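# Place turned shaft from stand into rest, thick end at stop

## Task

Take the turned shaft off its stand and lay it in the rest so it sits level with its thick end against the stop. Only some of the rest's pockets fit this shaft, so choose a suitable one. Lower it softly, because a hard landing ruins the shaft. Release it only centred over a pocket's bottom; let go off to one side and it slides down and may land hard.

## Robot and tools

ROBOT. Two arms, left_arm and right_arm, each with 7 joints and a parallel gripper. Bases: left_arm at (+0.013, +0.375, +0.045) m, right_arm at (+0.006, -0.435, +0.045) m, both nearly unrotated. left_arm's fingers are rigid. right_arm's fingers can fold: a part held in the outer quarter of the pads, near the tips, is squeezed normally, but deeper in the grip a narrow part may be loose or slip out. Pushing a right finger tip-first into a surface folds it easily (unless fully closed), so a move can carry on with little sign of contact and spoil the next grip.

FRAME. All reported positions use one scene frame in metres: origin at table-top height midway between the arms, +x out over the table, +z up, left_arm on the +y side (image left/right may not match). Orientations are quaternions w,x,y,z. The gripper's fingers point along its own +z and open along its y; end_effector_position is the point between the closed pads, with fingertips about 33 mm further out (9 mm when fully open). A lathe stands behind the bases toward -x, chuck facing +y; its chip pan counts as outside the work area.

execute_actions. Argument actions: a list holding one action (empty list just reports). Keys: rows, steps, until, and lathe. rows is up to 15 rows, each used for one 1/30 s step. Every row has 20 numbers in [-1, 1]: left_arm's 7 joint values (waist, shoulder, upper arm roll, elbow, forearm roll, wrist pitch, wrist roll), then its gripper position, force_limit, speed; then the same 10 for right_arm. Joint values are scaled offsets measured from the Joint targets as they were when the call began, not from the previous row; 1.0 equals 1.632 rad for the first four joints, 3.472 for forearm roll, 2.955 for wrist pitch, 4.439 for wrist roll. Send 0 to keep a joint. Stated joint ranges (rad): waist and upper arm roll ±2.901, shoulder ±1.836, elbow -3.077 to -0.117, forearm roll ±2.876, wrist pitch 0.440 to 4.622, wrist roll ±3.051; asking more than 0.018 rad beyond is refused, and commanding within 0.05 rad of an end risks a fault. Gripper numbers are absolute commands, not offsets: position +1 = 140 mm open, about -0.8 = pads touching, -1 = close until blocked; force_limit -1 to +1 (roughly 14 N to 58 N pad force at slow closing); speed -1 to +1 (about 30 to 250 mm/s); faster closing grips harder. To leave a gripper unchanged, resend its previous three numbers. steps: 1 to 450 (default 15), at least one per row; after the last row the arms keep heading for that row's targets. until: end early on lathe fields, e.g. {"lathe": {"door_state": "open"}}, numbers need a comparison like [">", 1]. lathe commands: door shut/open, chuck clamp/open, or stop true. cameras selects images.

move. target: one 20-number row or a list of up to 15, all offsets from the same current Joint targets. speed in rad/s for the joint with farthest to travel, 0.01 to 5.26, default 0.5. blend in rad rounds corners between listed targets. blocking false returns after about 0.5 s while motion continues; then call wait or stop before new rows or moves. Paths take 0.5 to 10 s, do not avoid obstacles, and faster moves hit harder. The result adds a move: line (done, off_target, moving, held, fault, possibly limits=held).

wait: seconds 0 to 10. stop: brakes a running move. zoom_image: camera (cam_low, cam_chuck, cam_left_wrist, cam_right_wrist) and region [x0, y0, x1, y1] in pixels, at most 504 each way. set_collision_behavior: contact_force_n 20, 40 or 85, not during a move. finished_scene: scene number 1 to 3; call it alone once the shaft rests correctly.

RESULTS. Per arm: end_effector_position and quat, Joint positions (rad), Joint velocities (rad/s, 'within noise' at rest), Joint targets, Joint torques, External joint torques, Flange force (N in gripper axes, includes held weight). object_status: 0 moving, 1 blocked while opening, 2 blocked while closing (a grip), 3 reached target or pads met. position_measured in counts: 3 open, 75 ≈ 100 mm, 139 ≈ 60 mm, 200 ≈ 20 mm, 230 pads together. To tighten a grip, raise force_limit and nudge position (-1 to -0.98); to soften, reopen and close slowly. Lines 'joint sent to its limit', 'joint command not followed', MOTOR HOT and fault lines flag problems. Cameras: cam_low and cam_chuck 504x504, wrist cameras 896x504.

LIMITS. Each step a joint target may lead its angle only by 0.322 rad (big four), 0.842 forearm roll, 0.865 wrist pitch, 1.81 wrist roll, and a target more than 70 mm of hand travel away is scaled back, so large motions need several calls. Contact torque reaching 85 N m (big joints) or 11 N m (wrist joints), or outside force reaching 85 N (held weight included), stops that arm for 10 s; so does overspeed or passing a range end. Long holds or stretched poses heat motors and can brake an arm for 30 to 60 s.

AVOID. Dropping or releasing the shaft while it moves, letting it fall or land hard, gripping hard while it still rests on something, pushing hard or hitting fixed objects, grippers pressing on each other, and knocking anything off the table or into the lathe. Loose objects may get brief random nudges.

Each tool is called after "Call:" by a JSON object that holds its "fn" and its "kwargs", one argument or row to a line.

## Session

Call:
{"fn": "execute_actions", "kwargs": {
  "actions": []
}}

Scene clock: 0.00 s.
left_arm: end_effector_position=(+0.6114, +0.3597, +0.2243) position_measured=3 object_status=3 end_effector_quat_wxyz=(-0.006, +0.975, +0.220, -0.008) | right_arm: end_effector_position=(+0.2145, +0.0145, +0.2563) position_measured=3 object_status=3 end_effector_quat_wxyz=(+0.222, +0.963, -0.062, +0.137)
Joint positions: left_arm=[-0.023 0.205 0.008 -1.905 0.007 2.091 -2.047] | right_arm=[1.366 0.211 0.004 -1.835 -0.337 1.628 -0.005]
Joint velocities: within noise
Joint torques (N m): no reading
External joint torques (N m): no reading
Flange force (N): no reading
Joint targets: left_arm=[-0.023 0.205 0.008 -1.905 0.007 2.091 -2.047] | right_arm=[1.366 0.211 0.004 -1.835 -0.337 1.628 -0.005]
Tool commands: left_gripper/position=+1.0 left_gripper/force_limit=+1.0 left_gripper/speed=+1.0 right_gripper/position=+1.0 right_gripper/force_limit=+1.0 right_gripper/speed=+1.0
lathe: door_state=shut chuck_state=open seat_state=open

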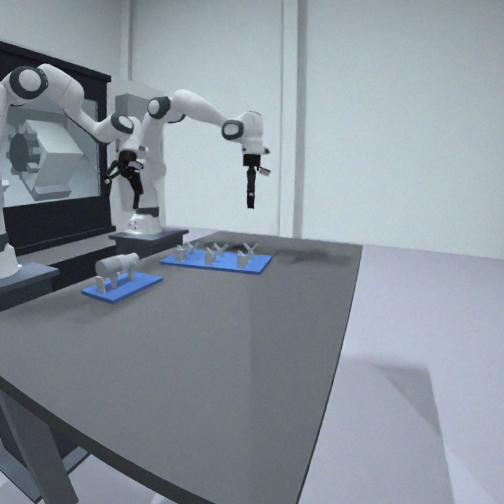

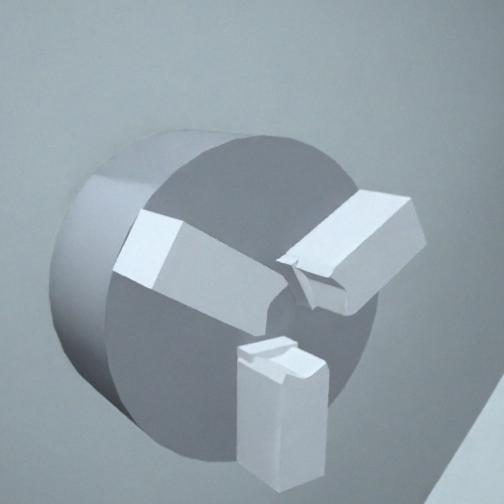

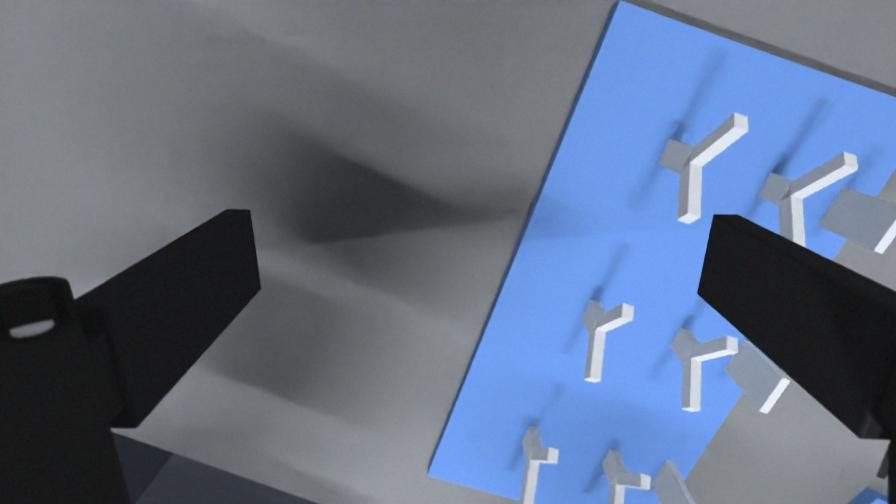

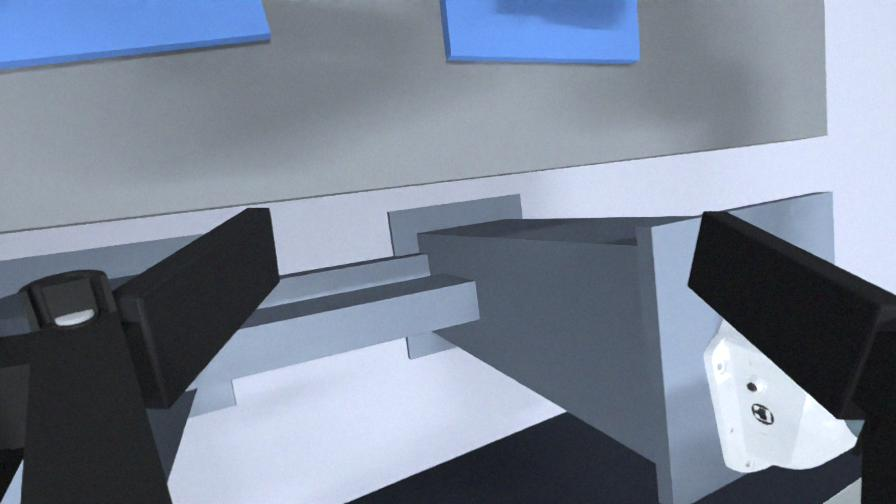

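Call:
{"fn": "zoom_image", "kwargs": {
  "camera": "cam_low",
  "region": [70, 220, 290, 310]
}}

Call:
{"fn": "zoom_image", "kwargs": {
  "camera": "cam_left_wrist",
  "region": [420, 0, 896, 504]
}}

Scaled by 2.291.

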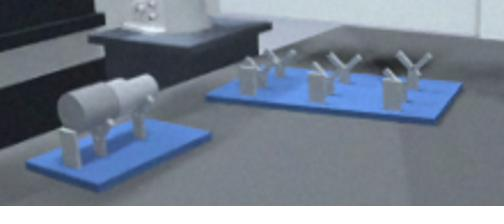

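Scaled by 1.000.

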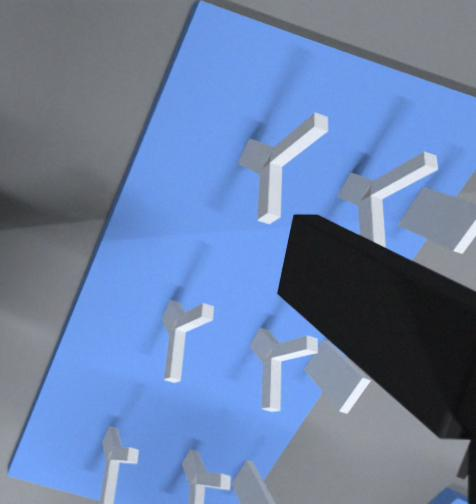

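Call:
{"fn": "move", "kwargs": {
  "target": [-0.168,0.025,-0.005,0.201,-0.002,-0.0907,0.038,1,1,1,-1,0,0,0,0.097,0.1,0,1,1,1],
  "speed": 0.8
}}

Scene clock: 4.37 s.
left_arm: end_effector_position=(+0.6204, +0.1812, +0.3315) position_measured=3 object_status=3 end_effector_quat_wxyz=(-0.001, +1.000, +0.001, +0.002) | right_arm: end_effector_position=(+0.5543, -0.5987, +0.2404) position_measured=3 object_status=3 end_effector_quat_wxyz=(-0.039, -0.600, +0.798, +0.051)
Joint positions: left_arm=[-0.296 0.244 0 -1.578 0.004 1.826 -1.884] | right_arm=[-0.267 0.211 0.003 -1.835 -0.003 1.918 -0.005]
Joint velocities: left_arm=[0.002 -0.001 -0.001 0 0 -0.001 0.007] | right_arm=[within noise]
Joint torques (N m): left_arm=[0.08 -38.59 0.33 24.74 0.55 2.15 0.17] | right_arm=[-0.39 -37.39 0.7 23.73 0.96 2.51 -0.04]
External joint torques (N m): left_arm=[0.11 2.15 0.11 -0.14 -0.33 -0.5 0.17] | right_arm=[-0.38 1.48 0.51 -0.25 0.3 0.29 -0.06]
Flange force (N): left_arm=[7.2 1.8 -0.6] | right_arm=[0.1 -3.4 1.8]
Joint targets: left_arm=[-0.297 0.246 0.000 -1.577 0.000 1.823 -1.878] | right_arm=[-0.266 0.211 0.004 -1.835 0.000 1.923 -0.005]
lathe: door_state=shut chuck_state=open seat_state=open
move: done
camera_calibration:
cam_left_wrist: T_world_to_cam=[[0.00522894, -0.999947, -0.00886936, 0.191557], [-0.93998, -0.00794118, 0.341136, 0.472389], [-0.341188, 0.00655325, -0.939972, 0.665589], [0, 0, 0, 1]] pos_world=[0.670126, 0.190936, 0.466186]
cam_right_wrist: T_world_to_cam=[[-0.953275, 0.28083, 0.111358, 0.679354], [0.302103, 0.886129, 0.351438, 0.280091], [0.0000166509, 0.368659, -0.929565, 0.585738], [0, 0, 0, 1]] pos_world=[0.562986, -0.654918, 0.370396]

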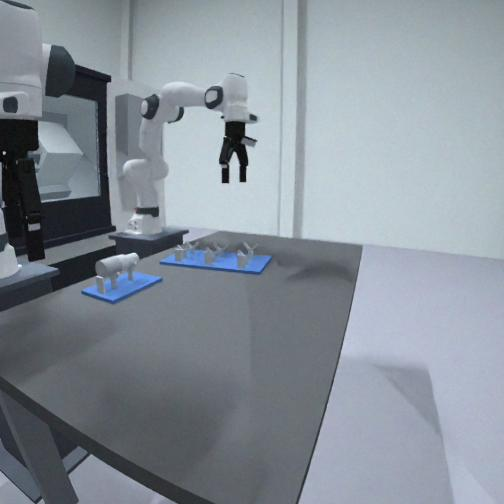

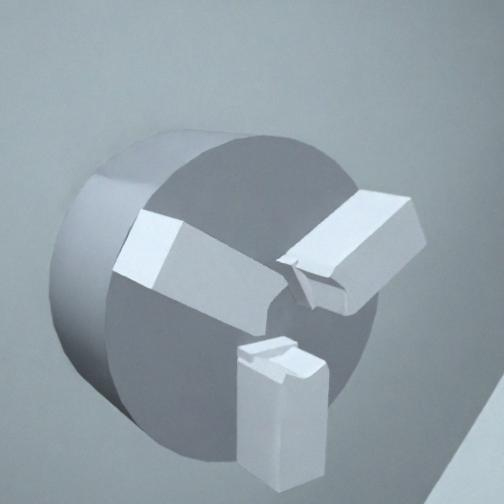

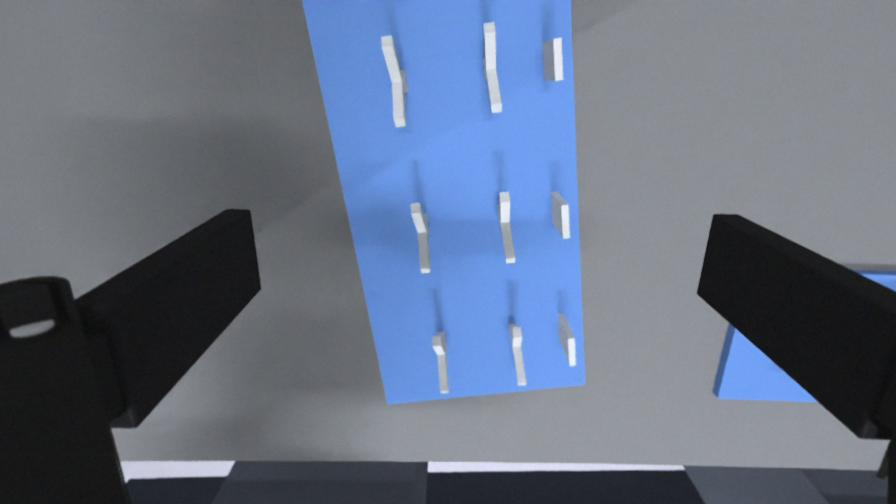

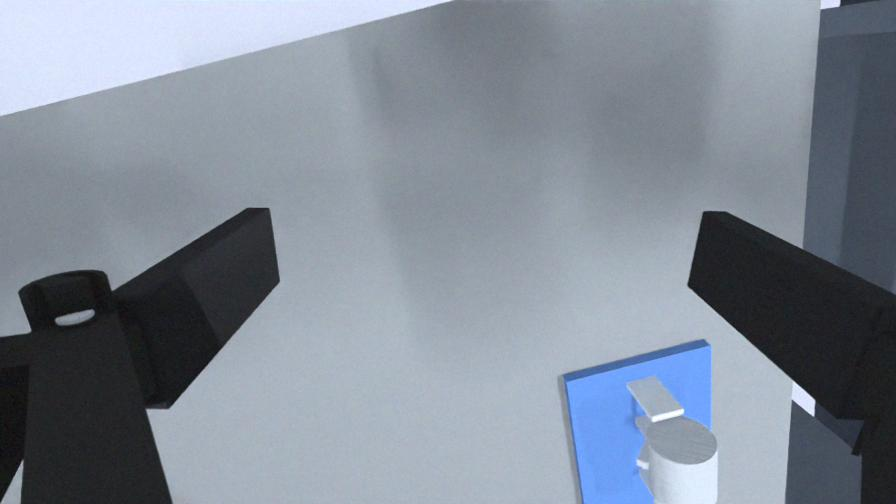

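Call:
{"fn": "zoom_image", "kwargs": {
  "camera": "cam_left_wrist",
  "region": [300, 0, 600, 240]
}}

Call:
{"fn": "zoom_image", "kwargs": {
  "camera": "cam_left_wrist",
  "region": [340, 180, 620, 420]
}}

Scaled by 1.680.

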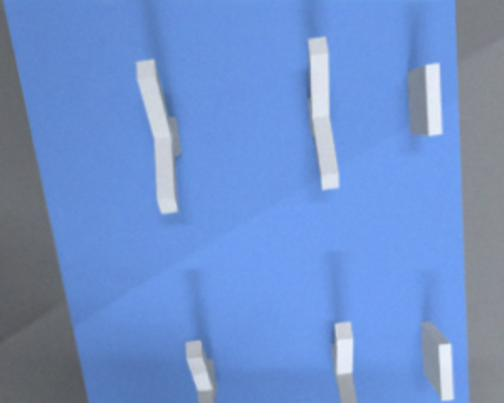

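Scaled by 1.800.

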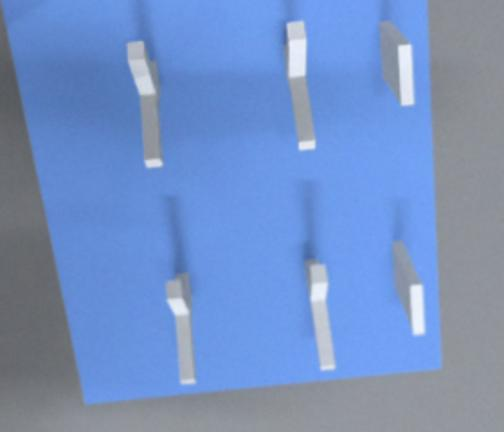

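Call:
{"fn": "zoom_image", "kwargs": {
  "camera": "cam_low",
  "region": [160, 230, 280, 280]
}}

Call:
{"fn": "zoom_image", "kwargs": {
  "camera": "cam_low",
  "region": [80, 245, 170, 305]
}}

Scaled by 4.200.

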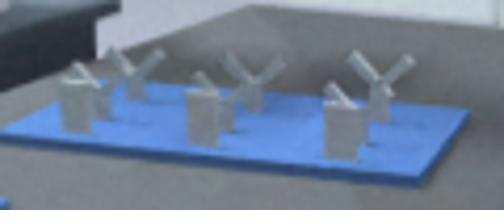

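Scaled by 5.600.

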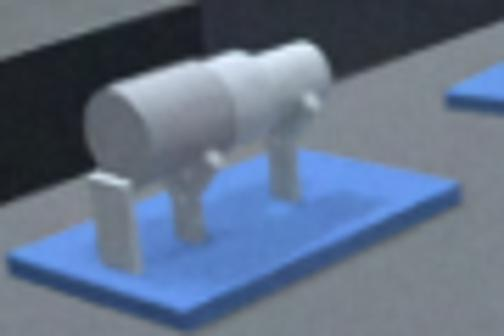

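Call:
{"fn": "move", "kwargs": {
  "target": [0.43,0,0,0,0,0,0,1,1,1,0.7145,-0.256,0,-0.526,0,0.398,0.355,1,1,1],
  "speed": 0.8,
  "cameras": ["cam_right_wrist"]
}}

Call:
{"fn": "zoom_image", "kwargs": {
  "camera": "cam_right_wrist",
  "region": [200, 0, 700, 300]
}}

Scene clock: 8.80 s.
left_arm: end_effector_position=(+0.6014, +0.6204, +0.3315) position_measured=3 object_status=3 end_effector_quat_wxyz=(-0.002, +0.939, +0.344, +0.002) | right_arm: end_effector_position=(+0.3682, +0.0036, +0.2379) position_measured=3 object_status=3 end_effector_quat_wxyz=(+0.271, -0.411, +0.861, +0.125)
Joint positions: left_arm=[0.406 0.244 0.002 -1.578 0.003 1.825 -1.882] | right_arm=[0.898 -0.205 0.006 -2.693 -0.003 3.095 1.563]
Joint velocities: left_arm=[within noise] | right_arm=[0 0 0 0 0 0 0.007]
Joint torques (N m): left_arm=[-0.06 -38.74 -0.05 24.49 0.67 2.31 0.17] | right_arm=[0.03 -21.17 -0.55 20.72 0.64 3.73 0.21]
External joint torques (N m): left_arm=[-0.02 2.14 -0.28 -0.47 -0.22 -0.35 0.17] | right_arm=[0.05 0.6 -0.3 -0.44 0.14 0.29 0.23]
Flange force (N): left_arm=[5.3 1.6 0.5] | right_arm=[1.3 -0.9 2.4]
Joint targets: left_arm=[0.405 0.246 0.000 -1.577 0.000 1.823 -1.878] | right_arm=[0.900 -0.207 0.004 -2.694 0.000 3.099 1.571]
lathe: door_state=shut chuck_state=open seat_state=open
move: done
camera_calibration:
cam_right_wrist: T_world_to_cam=[[-0.767354, 0.640971, -0.0179951, 0.294089], [0.351062, 0.443435, 0.824695, -0.325582], [0.536585, 0.626515, -0.565292, 0.0762549], [0, 0, 0, 1]] pos_world=[0.299053, -0.0919027, 0.316905]
Images, in order (width x height): cam_right_wrist 896x504.

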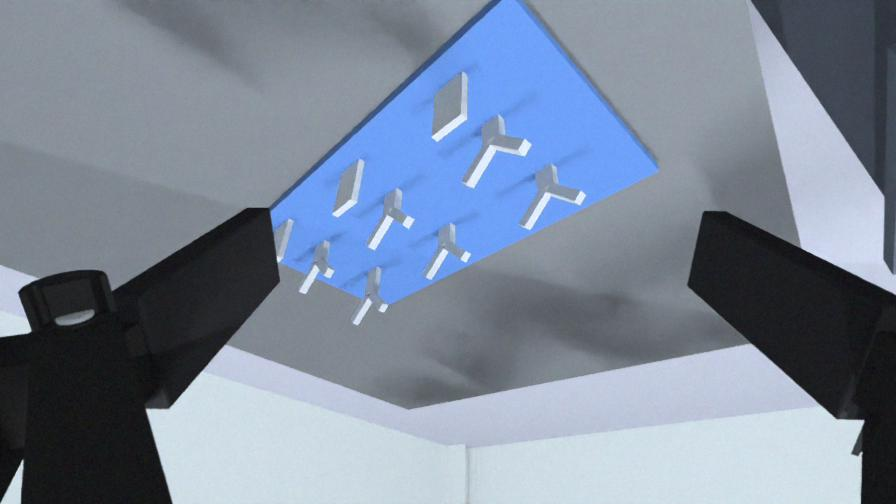

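Scaled by 1.008.

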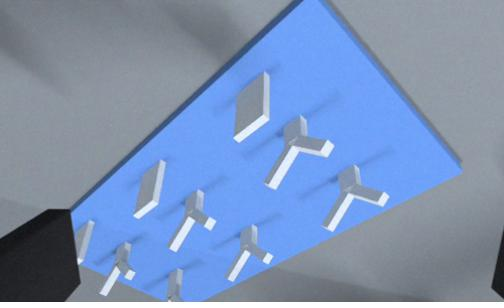

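Call:
{"fn": "zoom_image", "kwargs": {
  "camera": "cam_right_wrist",
  "region": [420, 60, 600, 240]
}}

Call:
{"fn": "zoom_image", "kwargs": {
  "camera": "cam_right_wrist",
  "region": [320, 150, 480, 310]
}}

Call:
{"fn": "zoom_image", "kwargs": {
  "camera": "cam_right_wrist",
  "region": [260, 200, 400, 340]
}}

Scaled by 2.800.

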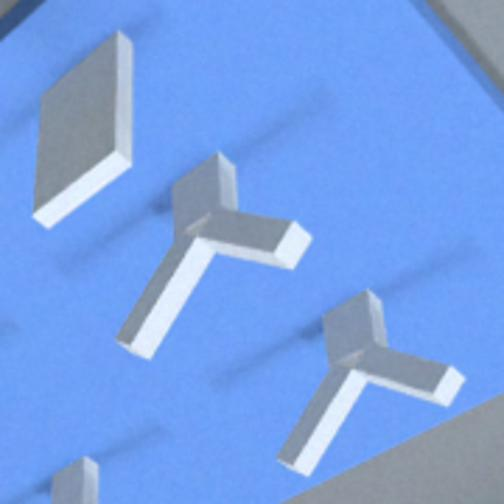

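Scaled by 3.150.

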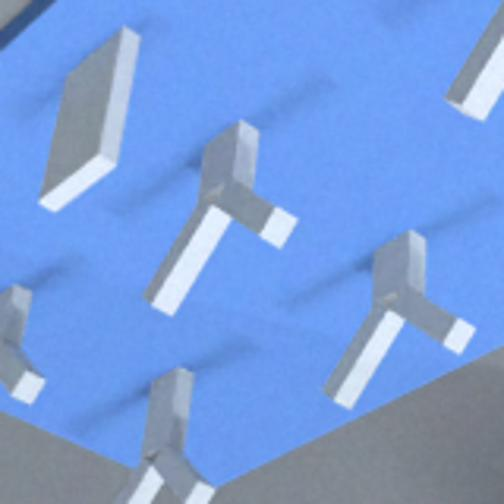

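Scaled by 3.600.

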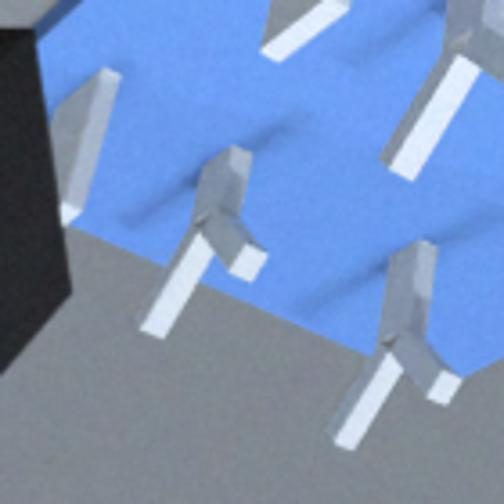

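Call:
{"fn": "move", "kwargs": {
  "target": [
    [0,0,0,0,0,0,0,1,1,1,-1,0,0,0,0,0,0,1,1,1],
    [-0.788,0.141,0,0.192,0,-0.0284,-0.1313,1,1,1,-1,0,0,0,0,0,0,1,1,1]
  ],
  "speed": 1.0,
  "blend": 0.8,
  "cameras": ["cam_left_wrist"]
}}

Call:
{"fn": "zoom_image", "kwargs": {
  "camera": "cam_left_wrist",
  "region": [340, 100, 640, 400]
}}

Scene clock: 14.27 s.
left_arm: end_effector_position=(+0.4492, -0.1706, +0.3204) position_measured=3 object_status=3 end_effector_quat_wxyz=(+0.000, +1.000, -0.006, +0.001) | right_arm: end_effector_position=(+0.4216, -0.8237, +0.2381) position_measured=3 object_status=3 end_effector_quat_wxyz=(+0.277, +0.347, +0.889, -0.111)
Joint positions: left_arm=[-0.881 0.475 -0.001 -1.265 0.002 1.741 -2.456] | right_arm=[-0.731 -0.205 0.004 -2.693 -0.002 3.095 1.566]
Joint velocities: left_arm=[0 -0.001 0 0 0 0 -0.006] | right_arm=[within noise]
Joint torques (N m): left_arm=[0.17 -45.58 0.72 24.49 0.92 2.24 -0.18] | right_arm=[-0.84 -21.11 -0.12 20.84 0.45 3.66 0.2]
External joint torques (N m): left_arm=[0.18 1.8 0.26 -0.17 -0.01 -0.34 -0.18] | right_arm=[-0.87 0.6 0.06 -0.31 -0.04 0.22 0.22]
Flange force (N): left_arm=[4.7 5.7 -0.8] | right_arm=[0.7 4.1 2.5]
Joint targets: left_arm=[-0.881 0.476 0.000 -1.263 0.000 1.739 -2.461] | right_arm=[-0.732 -0.207 0.004 -2.694 0.000 3.099 1.571]
lathe: door_state=shut chuck_state=open seat_state=open
move: done; blend cut to 0.6431 rad at target 1
camera_calibration:
cam_left_wrist: T_world_to_cam=[[-0.00823342, -0.99995, -0.00574124, -0.154393], [-0.939224, 0.00576261, 0.343256, 0.313871], [-0.343205, 0.00821849, -0.939224, 0.599977], [0, 0, 0, 1]] pos_world=[0.499439, -0.161125, 0.454889]
Images, in order (width x height): cam_left_wrist 896x504.

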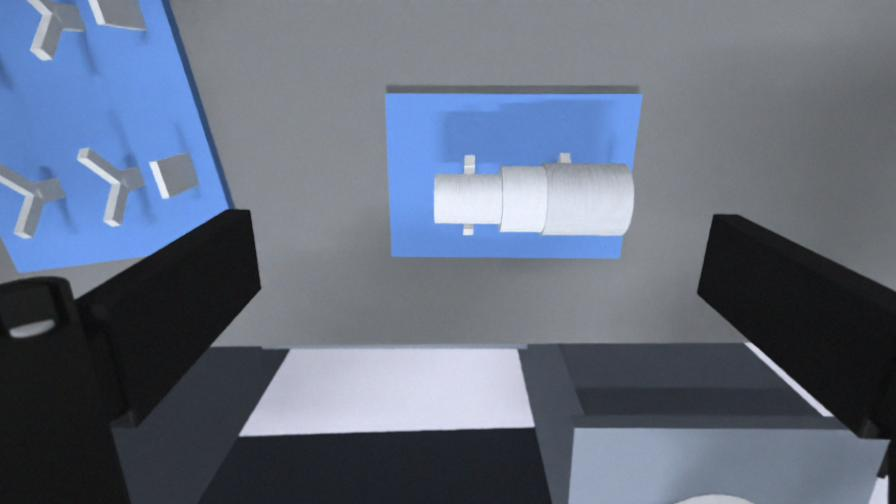

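Scaled by 1.680.

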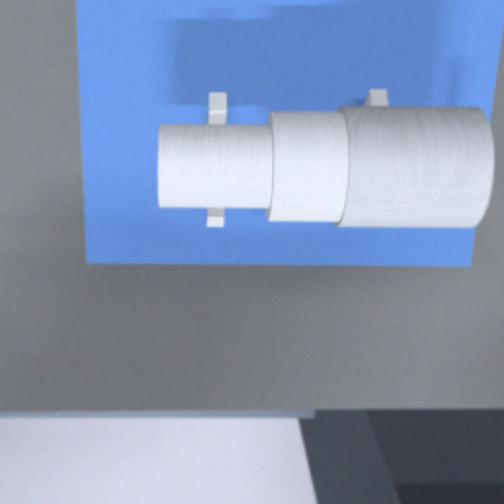

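Call:
{"fn": "move", "kwargs": {
  "target": [-0.0656,0.111,0,-0.0407,0,0.0838,0.3287,1,0.5,-1,0,0,0,0,0,0,0,1,1,1],
  "speed": 0.9,
  "cameras": ["cam_left_wrist","cam_low"]
}}

Call:
{"fn": "zoom_image", "kwargs": {
  "camera": "cam_left_wrist",
  "region": [230, 60, 730, 500]
}}

Scene clock: 18.63 s.
left_arm: end_effector_position=(+0.4061, -0.2403, +0.1799) position_measured=3 object_status=3 end_effector_quat_wxyz=(-0.001, +0.709, -0.706, -0.001) | right_arm: end_effector_position=(+0.4215, -0.8237, +0.2381) position_measured=3 object_status=3 end_effector_quat_wxyz=(+0.277, +0.347, +0.889, -0.111)
Joint positions: left_arm=[-0.987 0.657 -0.001 -1.329 0.002 1.985 -1.007] | right_arm=[-0.731 -0.205 0.004 -2.693 -0.002 3.096 1.566]
Joint velocities: left_arm=[-0.001 0 0.001 0 0 0 0.008] | right_arm=[within noise]
Joint torques (N m): left_arm=[0.01 -50.05 0.87 24.12 0.74 2.81 0.04] | right_arm=[-0.78 -21.05 -0.12 20.86 0.46 3.63 0.13]
External joint torques (N m): left_arm=[0.26 2.1 0.49 -0.61 -0.01 0.16 0.04] | right_arm=[-0.83 0.75 0.04 -0.35 -0.03 0.18 0.15]
Flange force (N): left_arm=[3.0 -2.5 2.8] | right_arm=[0.6 3.6 2.9]
Joint targets: left_arm=[-0.988 0.658 0.000 -1.330 0.000 1.987 -1.002] | right_arm=[-0.732 -0.207 0.004 -2.694 0.000 3.099 1.571]
lathe: door_state=shut chuck_state=open seat_state=open
move: done
camera_calibration:
cam_left_wrist: T_world_to_cam=[[-0.999944, -0.00805909, -0.00688702, 0.416127], [-0.00994965, 0.937682, 0.347353, 0.167768], [0.00365849, 0.347402, -0.937709, 0.39427], [0, 0, 0, 1]] pos_world=[0.41633, -0.29093, 0.314302]
Images, in order (width x height): cam_low 504x504, cam_left_wrist 896x504.

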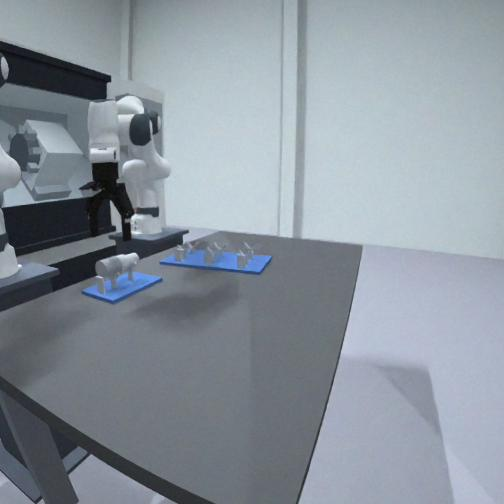

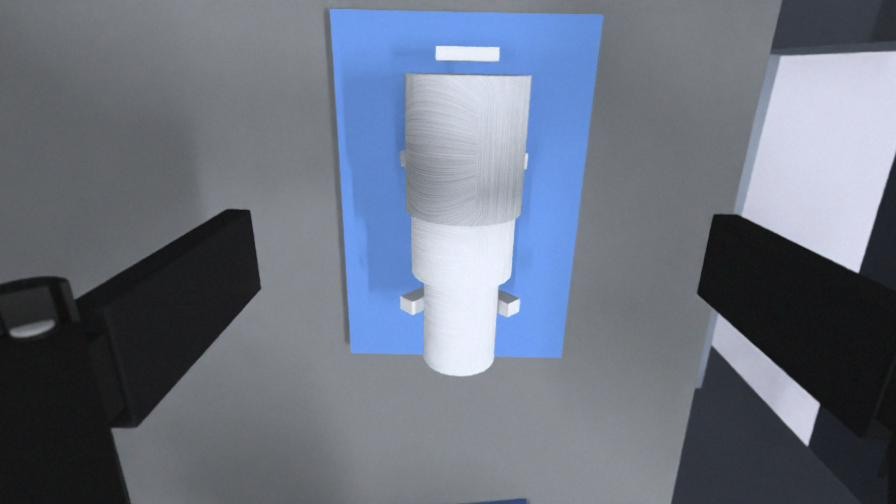

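Scaled by 1.008.

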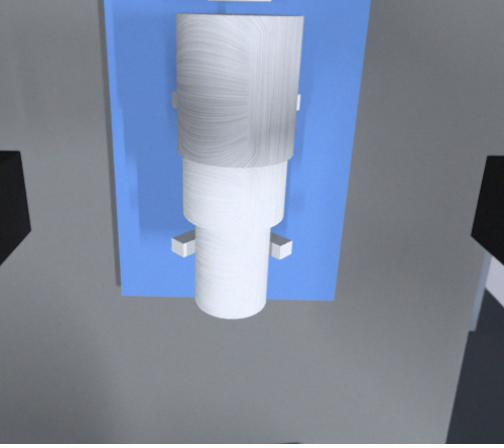

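Call:
{"fn": "move", "kwargs": {
  "target": [0.0086,0.0289,0,-0.0801,0,0.0605,0.0052,1,0.5,-1,0,0,0,0,0,0,0,1,1,1],
  "speed": 0.15,
  "cameras": ["cam_left_wrist","cam_low"]
}}

Call:
{"fn": "zoom_image", "kwargs": {
  "camera": "cam_low",
  "region": [80, 210, 180, 310]
}}

Scene clock: 21.03 s.
left_arm: end_effector_position=(+0.4073, -0.2269, +0.1011) position_measured=3 object_status=3 end_effector_quat_wxyz=(-0.001, +0.704, -0.710, +0.000) | right_arm: end_effector_position=(+0.4215, -0.8237, +0.2381) position_measured=3 object_status=3 end_effector_quat_wxyz=(+0.277, +0.347, +0.889, -0.111)
Joint positions: left_arm=[-0.976 0.704 -0.001 -1.459 0.002 2.163 -0.983] | right_arm=[-0.731 -0.205 0.004 -2.694 -0.002 3.096 1.566]
Joint velocities: left_arm=[0 0.001 0 0.001 0 0.004 0.003] | right_arm=[within noise]
Joint torques (N m): left_arm=[0.6 -50.08 0.97 23.14 0.66 2.94 0.19] | right_arm=[-0.8 -21.06 -0.16 20.85 0.46 3.65 0.14]
External joint torques (N m): left_arm=[0.34 2.31 0.2 -0.74 -0.03 0.28 0.19] | right_arm=[-0.87 0.68 -0.03 -0.34 -0.03 0.2 0.16]
Flange force (N): left_arm=[1.9 -2.2 3.9] | right_arm=[0.7 3.4 2.7]
Joint targets: left_arm=[-0.974 0.705 0.000 -1.460 0.000 2.166 -0.979] | right_arm=[-0.732 -0.207 0.004 -2.694 0.000 3.099 1.571]
lathe: door_state=shut chuck_state=open seat_state=open
move: done
camera_calibration:
cam_left_wrist: T_world_to_cam=[[-0.999963, 0.00476307, -0.00722471, 0.419772], [0.00196365, 0.938005, 0.346616, 0.177887], [0.00842777, 0.346589, -0.937979, 0.313574], [0, 0, 0, 1]] pos_world=[0.416764, -0.27754, 0.2355]
Images, in order (width x height): cam_low 504x504, cam_left_wrist 896x504.

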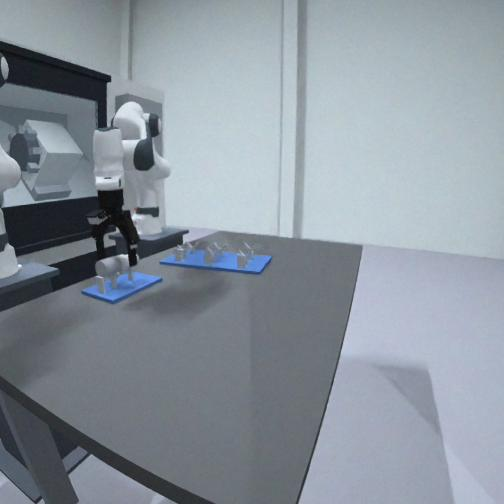

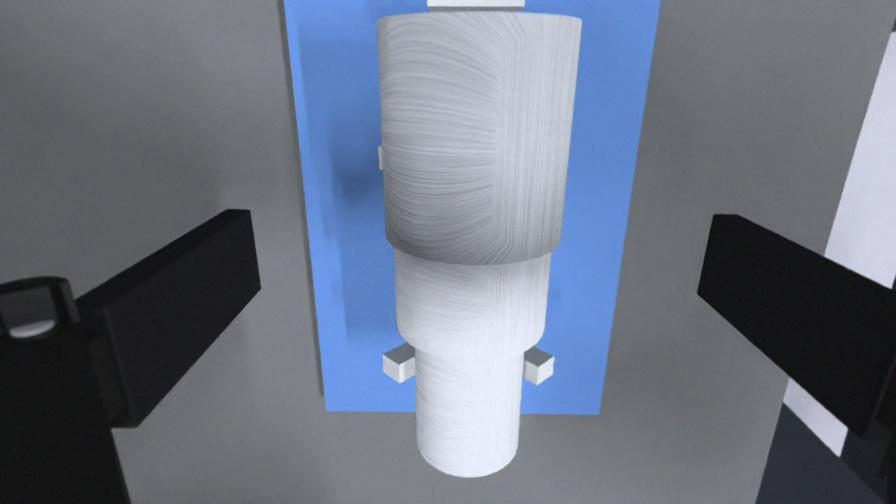

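Scaled by 5.040.

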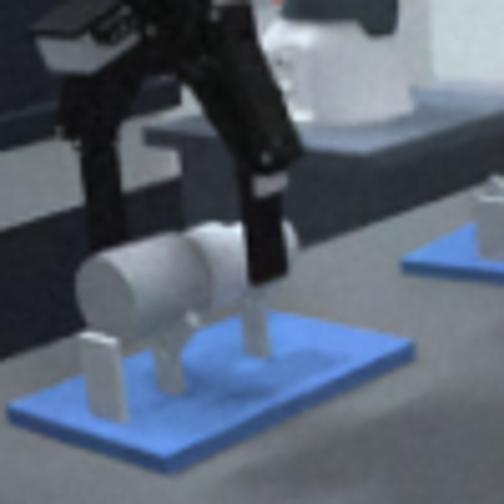

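Call:
{"fn": "execute_actions", "kwargs": {
  "actions": [
    {"rows":[[0,0,0,0,0,0,0,-1,0.6,-1,0,0,0,0,0,0,0,1,1,1]],"steps":135}
  ],
  "cameras": ["cam_left_wrist","cam_low"]
}}

Call:
{"fn": "zoom_image", "kwargs": {
  "camera": "cam_low",
  "region": [80, 210, 180, 310]
}}

Scene clock: 25.83 s.
left_arm: end_effector_position=(+0.4092, -0.2271, +0.1017) position_measured=149 object_status=2 end_effector_quat_wxyz=(+0.000, +0.704, -0.710, +0.002) | right_arm: end_effector_position=(+0.4215, -0.8237, +0.2381) position_measured=3 object_status=3 end_effector_quat_wxyz=(+0.277, +0.347, +0.889, -0.111)
Joint positions: left_arm=[-0.974 0.704 0 -1.459 0.002 2.166 -0.982] | right_arm=[-0.731 -0.205 0.004 -2.694 -0.002 3.096 1.566]
Joint velocities: within noise
Joint torques (N m): left_arm=[-0.19 -48.77 0.24 22.45 0.33 2.51 0.17] | right_arm=[-0.76 -21.07 -0.15 20.89 0.45 3.62 0.09]
External joint torques (N m): left_arm=[-0.2 3.37 -0.37 -1.29 -0.35 -0.14 0.17] | right_arm=[-0.79 0.68 0.03 -0.3 -0.04 0.18 0.11]
Flange force (N): left_arm=[3.5 -2.3 4.8] | right_arm=[0.5 3.2 2.7]
Joint targets: left_arm=[-0.974 0.705 0.000 -1.460 0.000 2.166 -0.979] | right_arm=[-0.732 -0.207 0.004 -2.694 0.000 3.099 1.571]
lathe: door_state=shut chuck_state=open seat_state=open
camera_calibration:
cam_left_wrist: T_world_to_cam=[[-0.999947, 0.00389824, -0.00957509, 0.42178], [0.000367586, 0.939005, 0.343903, 0.178945], [0.0103317, 0.343881, -0.938956, 0.312789], [0, 0, 0, 1]] pos_world=[0.41846, -0.277236, 0.236194]
Images, in order (width x height): cam_low 504x504, cam_left_wrist 896x504.

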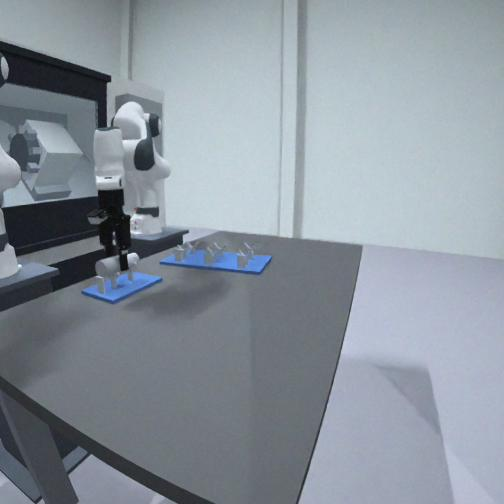

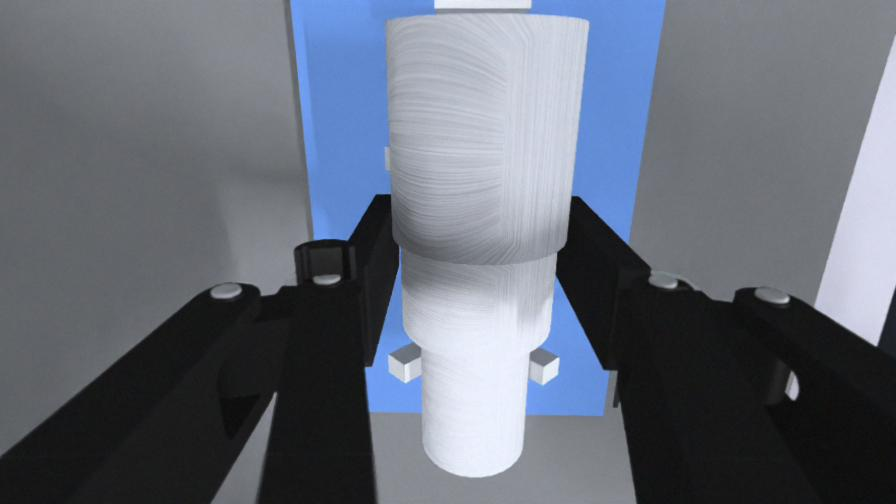

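Scaled by 5.040.

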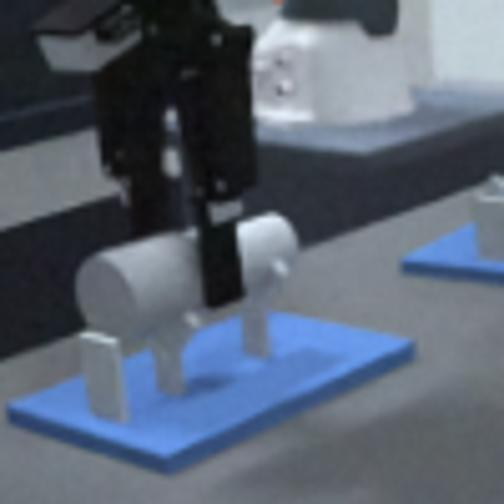

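Call:
{"fn": "move", "kwargs": {
  "target": [0,-0.0494,0,0.0301,0,-0.0443,0,-1,0.6,-1,0,0,0,0,0,0,0,1,1,1],
  "speed": 0.1,
  "cameras": ["cam_left_wrist"]
}}

Scene clock: 28.13 s.
left_arm: end_effector_position=(+0.4058, -0.2216, +0.1596) position_measured=149 object_status=2 end_effector_quat_wxyz=(-0.003, +0.704, -0.710, -0.009) | right_arm: end_effector_position=(+0.4215, -0.8237, +0.2381) position_measured=3 object_status=3 end_effector_quat_wxyz=(+0.277, +0.347, +0.889, -0.111)
Joint positions: left_arm=[-0.974 0.634 0 -1.418 0.002 2.034 -0.982] | right_arm=[-0.731 -0.205 0.004 -2.694 -0.002 3.096 1.566]
Joint velocities: left_arm=[-0.001 0.001 0 0.001 0 -0.004 -0.001] | right_arm=[within noise]
Joint torques (N m): left_arm=[0.14 -54.24 0.94 27.09 0.7 2.92 0.15] | right_arm=[-0.76 -20.98 -0.14 20.93 0.44 3.63 0.14]
External joint torques (N m): left_arm=[0.25 -2.77 0.47 2.59 -0.02 0.3 0.15] | right_arm=[-0.69 0.79 0.13 -0.27 -0.07 0.18 0.16]
Flange force (N): left_arm=[3.7 -3.2 -4.8] | right_arm=[0.3 3.7 3.1]
Joint targets: left_arm=[-0.974 0.624 0.000 -1.411 0.000 2.035 -0.979] | right_arm=[-0.732 -0.207 0.004 -2.694 0.000 3.099 1.571]
lathe: door_state=shut chuck_state=open seat_state=open
move: done
camera_calibration:
cam_left_wrist: T_world_to_cam=[[-0.999989, 0.00419278, 0.00202578, 0.417023], [0.00464107, 0.932823, 0.360304, 0.148189], [-0.000379019, 0.360309, -0.932833, 0.37238], [0, 0, 0, 1]] pos_world=[0.416472, -0.274154, 0.293131]
Images, in order (width x height): cam_left_wrist 896x504.

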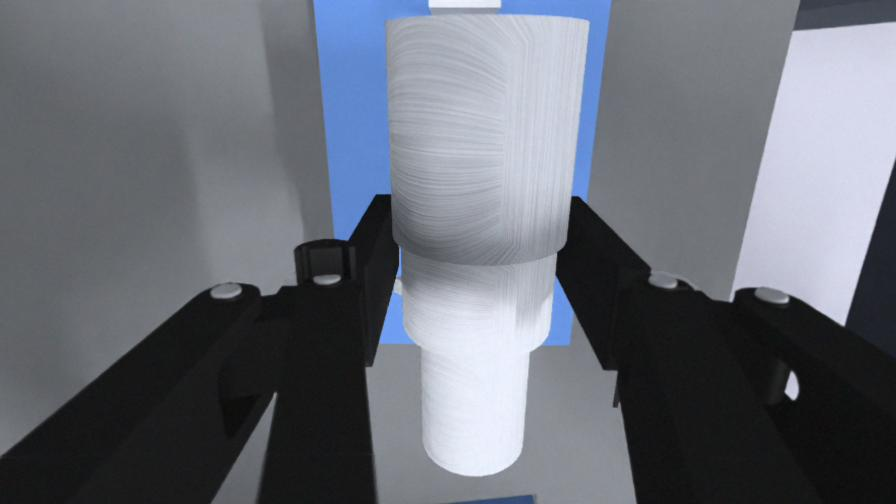

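Call:
{"fn": "move", "kwargs": {
  "target": [
    [0,-0.06,0,0.03,0,-0.03,0,-1,0.6,-1,0,0,0,0,0,0,0,1,1,1],
    [0.4283,-0.0902,0,-0.0835,0,0.0022,0.1284,-1,0.6,-1,0,0,0,0,0,0,0,1,1,1]
  ],
  "speed": [0.2,0.45],
  "blend": [0.05,0],
  "cameras": ["cam_left_wrist","cam_low"]
}}

Call:
{"fn": "zoom_image", "kwargs": {
  "camera": "cam_low",
  "region": [160, 190, 280, 290]
}}

Scene clock: 31.63 s.
left_arm: end_effector_position=(+0.6717, +0.1806, +0.1998) position_measured=149 object_status=2 end_effector_quat_wxyz=(+0.000, +0.750, -0.661, -0.003) | right_arm: end_effector_position=(+0.4215, -0.8237, +0.2381) position_measured=3 object_status=3 end_effector_quat_wxyz=(+0.277, +0.347, +0.889, -0.111)
Joint positions: left_arm=[-0.274 0.488 0.001 -1.552 0.002 2.035 -0.414] | right_arm=[-0.731 -0.205 0.004 -2.694 -0.002 3.096 1.566]
Joint velocities: left_arm=[-0.001 0 -0.001 0.001 -0.001 0 0.006] | right_arm=[within noise]
Joint torques (N m): left_arm=[0 -50.94 0.71 26.94 0.64 3.36 0.08] | right_arm=[-0.77 -21.05 -0.14 20.96 0.46 3.62 0.15]
External joint torques (N m): left_arm=[-0.03 -3.29 0.26 2.47 -0.05 0.75 0.08] | right_arm=[-0.87 0.78 -0.04 -0.29 -0.03 0.16 0.17]
Flange force (N): left_arm=[0.0 -0.6 -4.4] | right_arm=[0.4 3.4 3.1]
Joint targets: left_arm=[-0.275 0.477 0.000 -1.548 0.000 2.041 -0.409] | right_arm=[-0.732 -0.207 0.004 -2.694 0.000 3.099 1.571]
lathe: door_state=shut chuck_state=open seat_state=open
move: off_target (left_arm); blend cut to 0.049 rad at target 1; left_arm: the shoulder is farthest, 0.011 rad from its target
camera_calibration:
cam_left_wrist: T_world_to_cam=[[-0.991617, -0.129175, -0.00308283, 0.700729], [-0.122107, 0.929024, 0.34929, -0.154585], [-0.0422556, 0.346739, -0.937009, 0.29642], [0, 0, 0, 1]] pos_world=[0.688505, 0.13135, 0.333904]
Images, in order (width x height): cam_low 504x504, cam_left_wrist 896x504.

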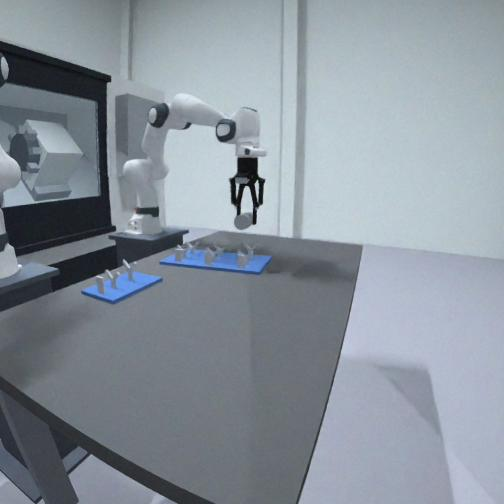

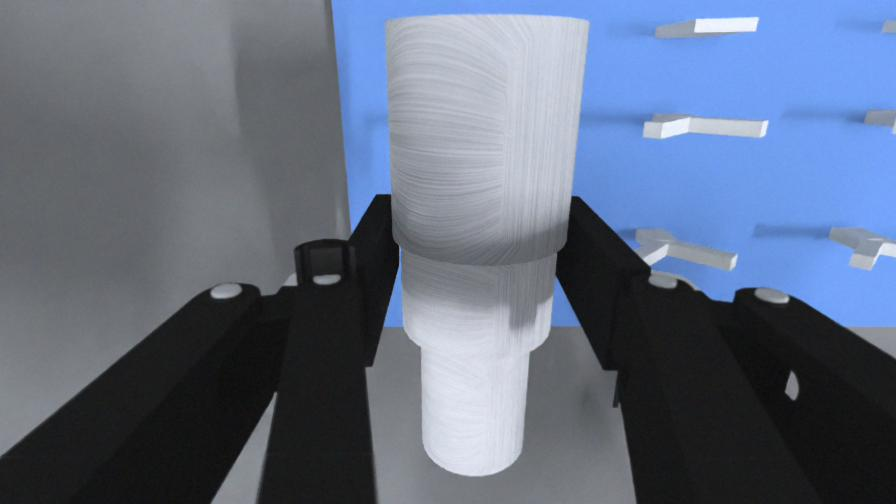

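Scaled by 4.200.

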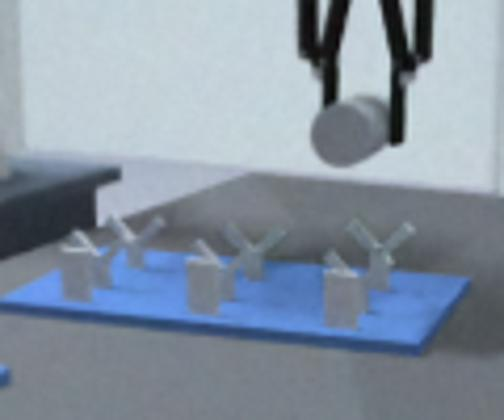

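Call:
{"fn": "move", "kwargs": {
  "target": [0.0003,0.0551,0,-0.0478,0,0.0582,-0.0033,-1,0.6,-1,0,0,0,0,0,0,0,1,1,1],
  "speed": 0.1,
  "cameras": ["cam_left_wrist","cam_low"]
}}

Call:
{"fn": "zoom_image", "kwargs": {
  "camera": "cam_low",
  "region": [200, 210, 280, 280]
}}

Scene clock: 34.53 s.
left_arm: end_effector_position=(+0.6722, +0.1804, +0.1195) position_measured=149 object_status=2 end_effector_quat_wxyz=(-0.001, +0.752, -0.659, +0.000) | right_arm: end_effector_position=(+0.4215, -0.8237, +0.2381) position_measured=3 object_status=3 end_effector_quat_wxyz=(+0.277, +0.347, +0.889, -0.111)
Joint positions: left_arm=[-0.274 0.574 0.001 -1.63 0.002 2.207 -0.419] | right_arm=[-0.731 -0.205 0.004 -2.694 -0.002 3.096 1.566]
Joint velocities: left_arm=[0 0 0 -0.001 -0.001 0.004 -0.002] | right_arm=[within noise]
Joint torques (N m): left_arm=[0.09 -51.58 0.82 25.98 0.57 3.39 -0.2] | right_arm=[-0.75 -21.02 -0.16 20.93 0.42 3.63 0.14]
External joint torques (N m): left_arm=[0.06 -2.71 0.29 2.53 -0.05 0.77 -0.2] | right_arm=[-0.74 0.69 0.05 -0.22 -0.08 0.19 0.16]
Flange force (N): left_arm=[1.4 -2.7 -3.5] | right_arm=[0.3 3.5 2.8]
Joint targets: left_arm=[-0.275 0.567 0.000 -1.626 0.000 2.213 -0.423] | right_arm=[-0.732 -0.207 0.004 -2.694 0.000 3.099 1.571]
lathe: door_state=shut chuck_state=open seat_state=open
move: done
camera_calibration:
cam_left_wrist: T_world_to_cam=[[-0.990936, -0.134033, -0.0089707, 0.701957], [-0.128805, 0.929078, 0.346733, -0.121606], [-0.0381392, 0.344746, -0.937921, 0.219038], [0, 0, 0, 1]] pos_world=[0.688285, 0.131554, 0.253902]
Images, in order (width x height): cam_low 504x504, cam_left_wrist 896x504.

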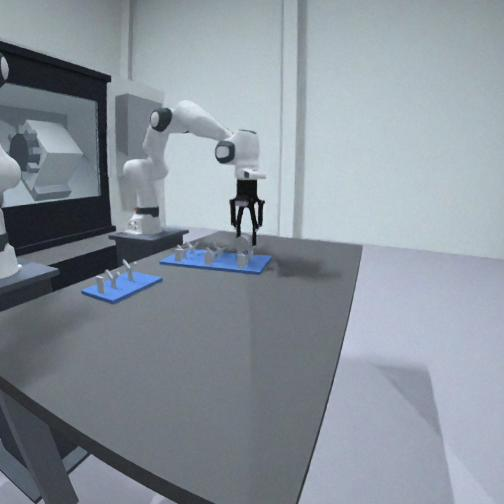

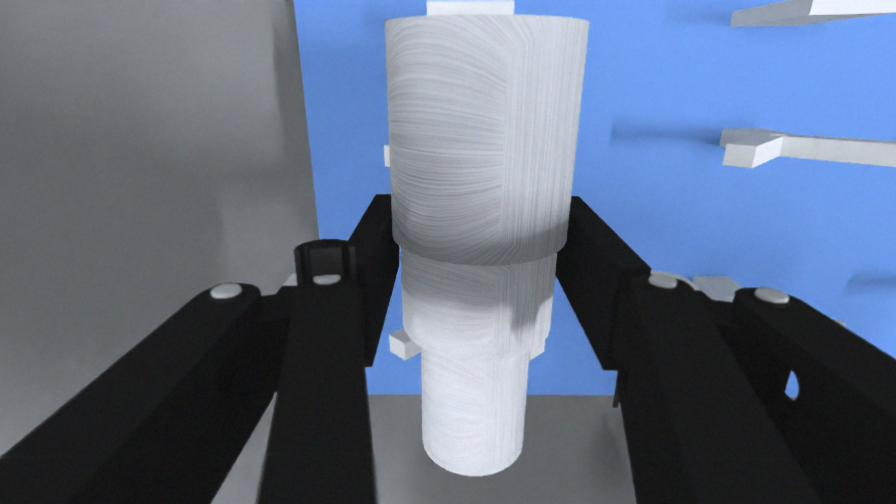

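Scaled by 6.300.

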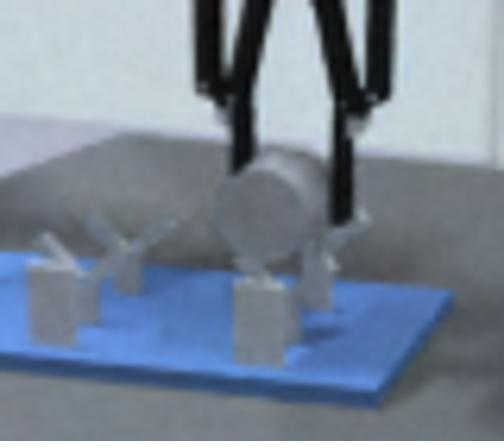

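Call:
{"fn": "move", "kwargs": {
  "target": [0.0,0.0140,0,0.0037,0,0.0057,-0.0024,-1,0.6,-1,0,0,0,0,0,0,0,1,1,1],
  "speed": 0.05,
  "cameras": ["cam_left_wrist","cam_low"]
}}

Call:
{"fn": "zoom_image", "kwargs": {
  "camera": "cam_low",
  "region": [200, 210, 280, 280]
}}

Scene clock: 35.93 s.
left_arm: end_effector_position=(+0.6735, +0.1800, +0.1075) position_measured=149 object_status=2 end_effector_quat_wxyz=(-0.001, +0.755, -0.656, +0.000) | right_arm: end_effector_position=(+0.4215, -0.8237, +0.2381) position_measured=3 object_status=3 end_effector_quat_wxyz=(+0.277, +0.347, +0.889, -0.111)
Joint positions: left_arm=[-0.274 0.596 0.001 -1.627 0.002 2.223 -0.429] | right_arm=[-0.731 -0.205 0.004 -2.694 -0.002 3.096 1.566]
Joint velocities: left_arm=[0.001 -0.001 -0.001 0.001 0 0.006 -0.006] | right_arm=[within noise]
Joint torques (N m): left_arm=[0.1 -51.87 0.84 26.21 0.56 3.44 -0.21] | right_arm=[-0.76 -20.98 -0.16 20.94 0.46 3.61 0.16]
External joint torques (N m): left_arm=[0.01 -2.46 0.25 2.82 -0.06 0.81 -0.21] | right_arm=[-0.73 0.74 0.08 -0.21 -0.05 0.17 0.17]
Flange force (N): left_arm=[2.4 -4.7 -3.2] | right_arm=[0.2 3.6 3.0]
Joint targets: left_arm=[-0.275 0.590 0.000 -1.620 0.000 2.230 -0.434] | right_arm=[-0.732 -0.207 0.004 -2.694 0.000 3.099 1.571]
lathe: door_state=shut chuck_state=open seat_state=open
move: done
camera_calibration:
cam_left_wrist: T_world_to_cam=[[-0.989655, -0.143253, -0.00779264, 0.703808], [-0.137021, 0.92771, 0.347245, -0.111154], [-0.0425147, 0.344721, -0.937742, 0.210847], [0, 0, 0, 1]] pos_world=[0.690261, 0.131258, 0.241802]
Images, in order (width x height): cam_low 504x504, cam_left_wrist 896x504.

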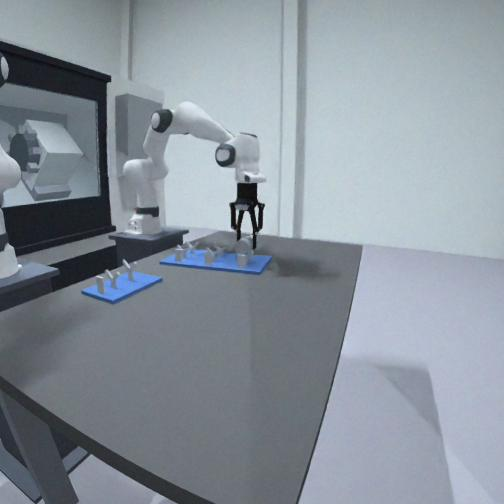

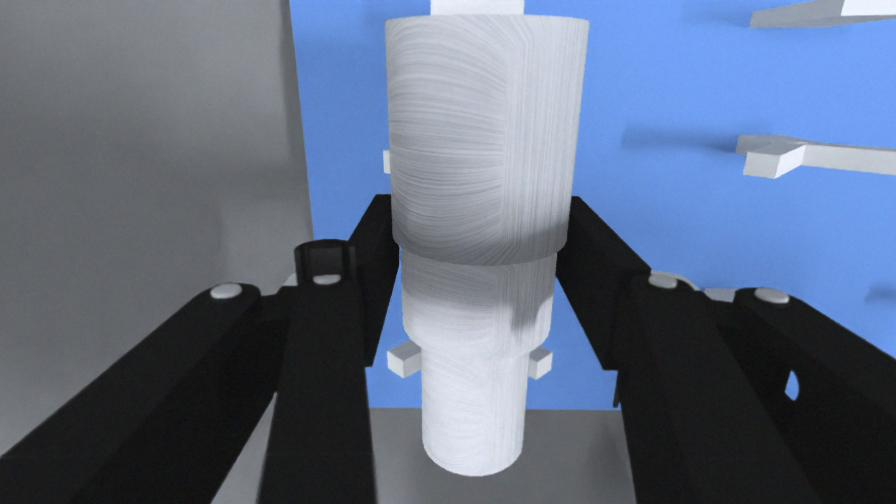

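Scaled by 6.300.

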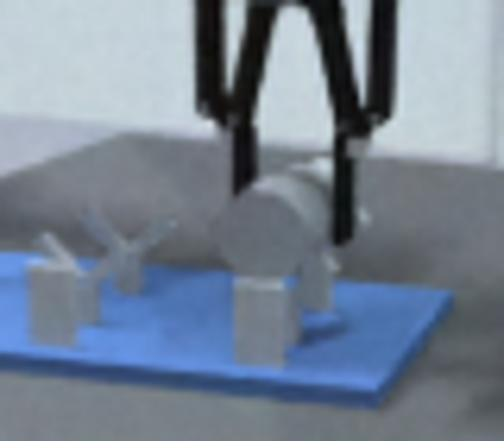

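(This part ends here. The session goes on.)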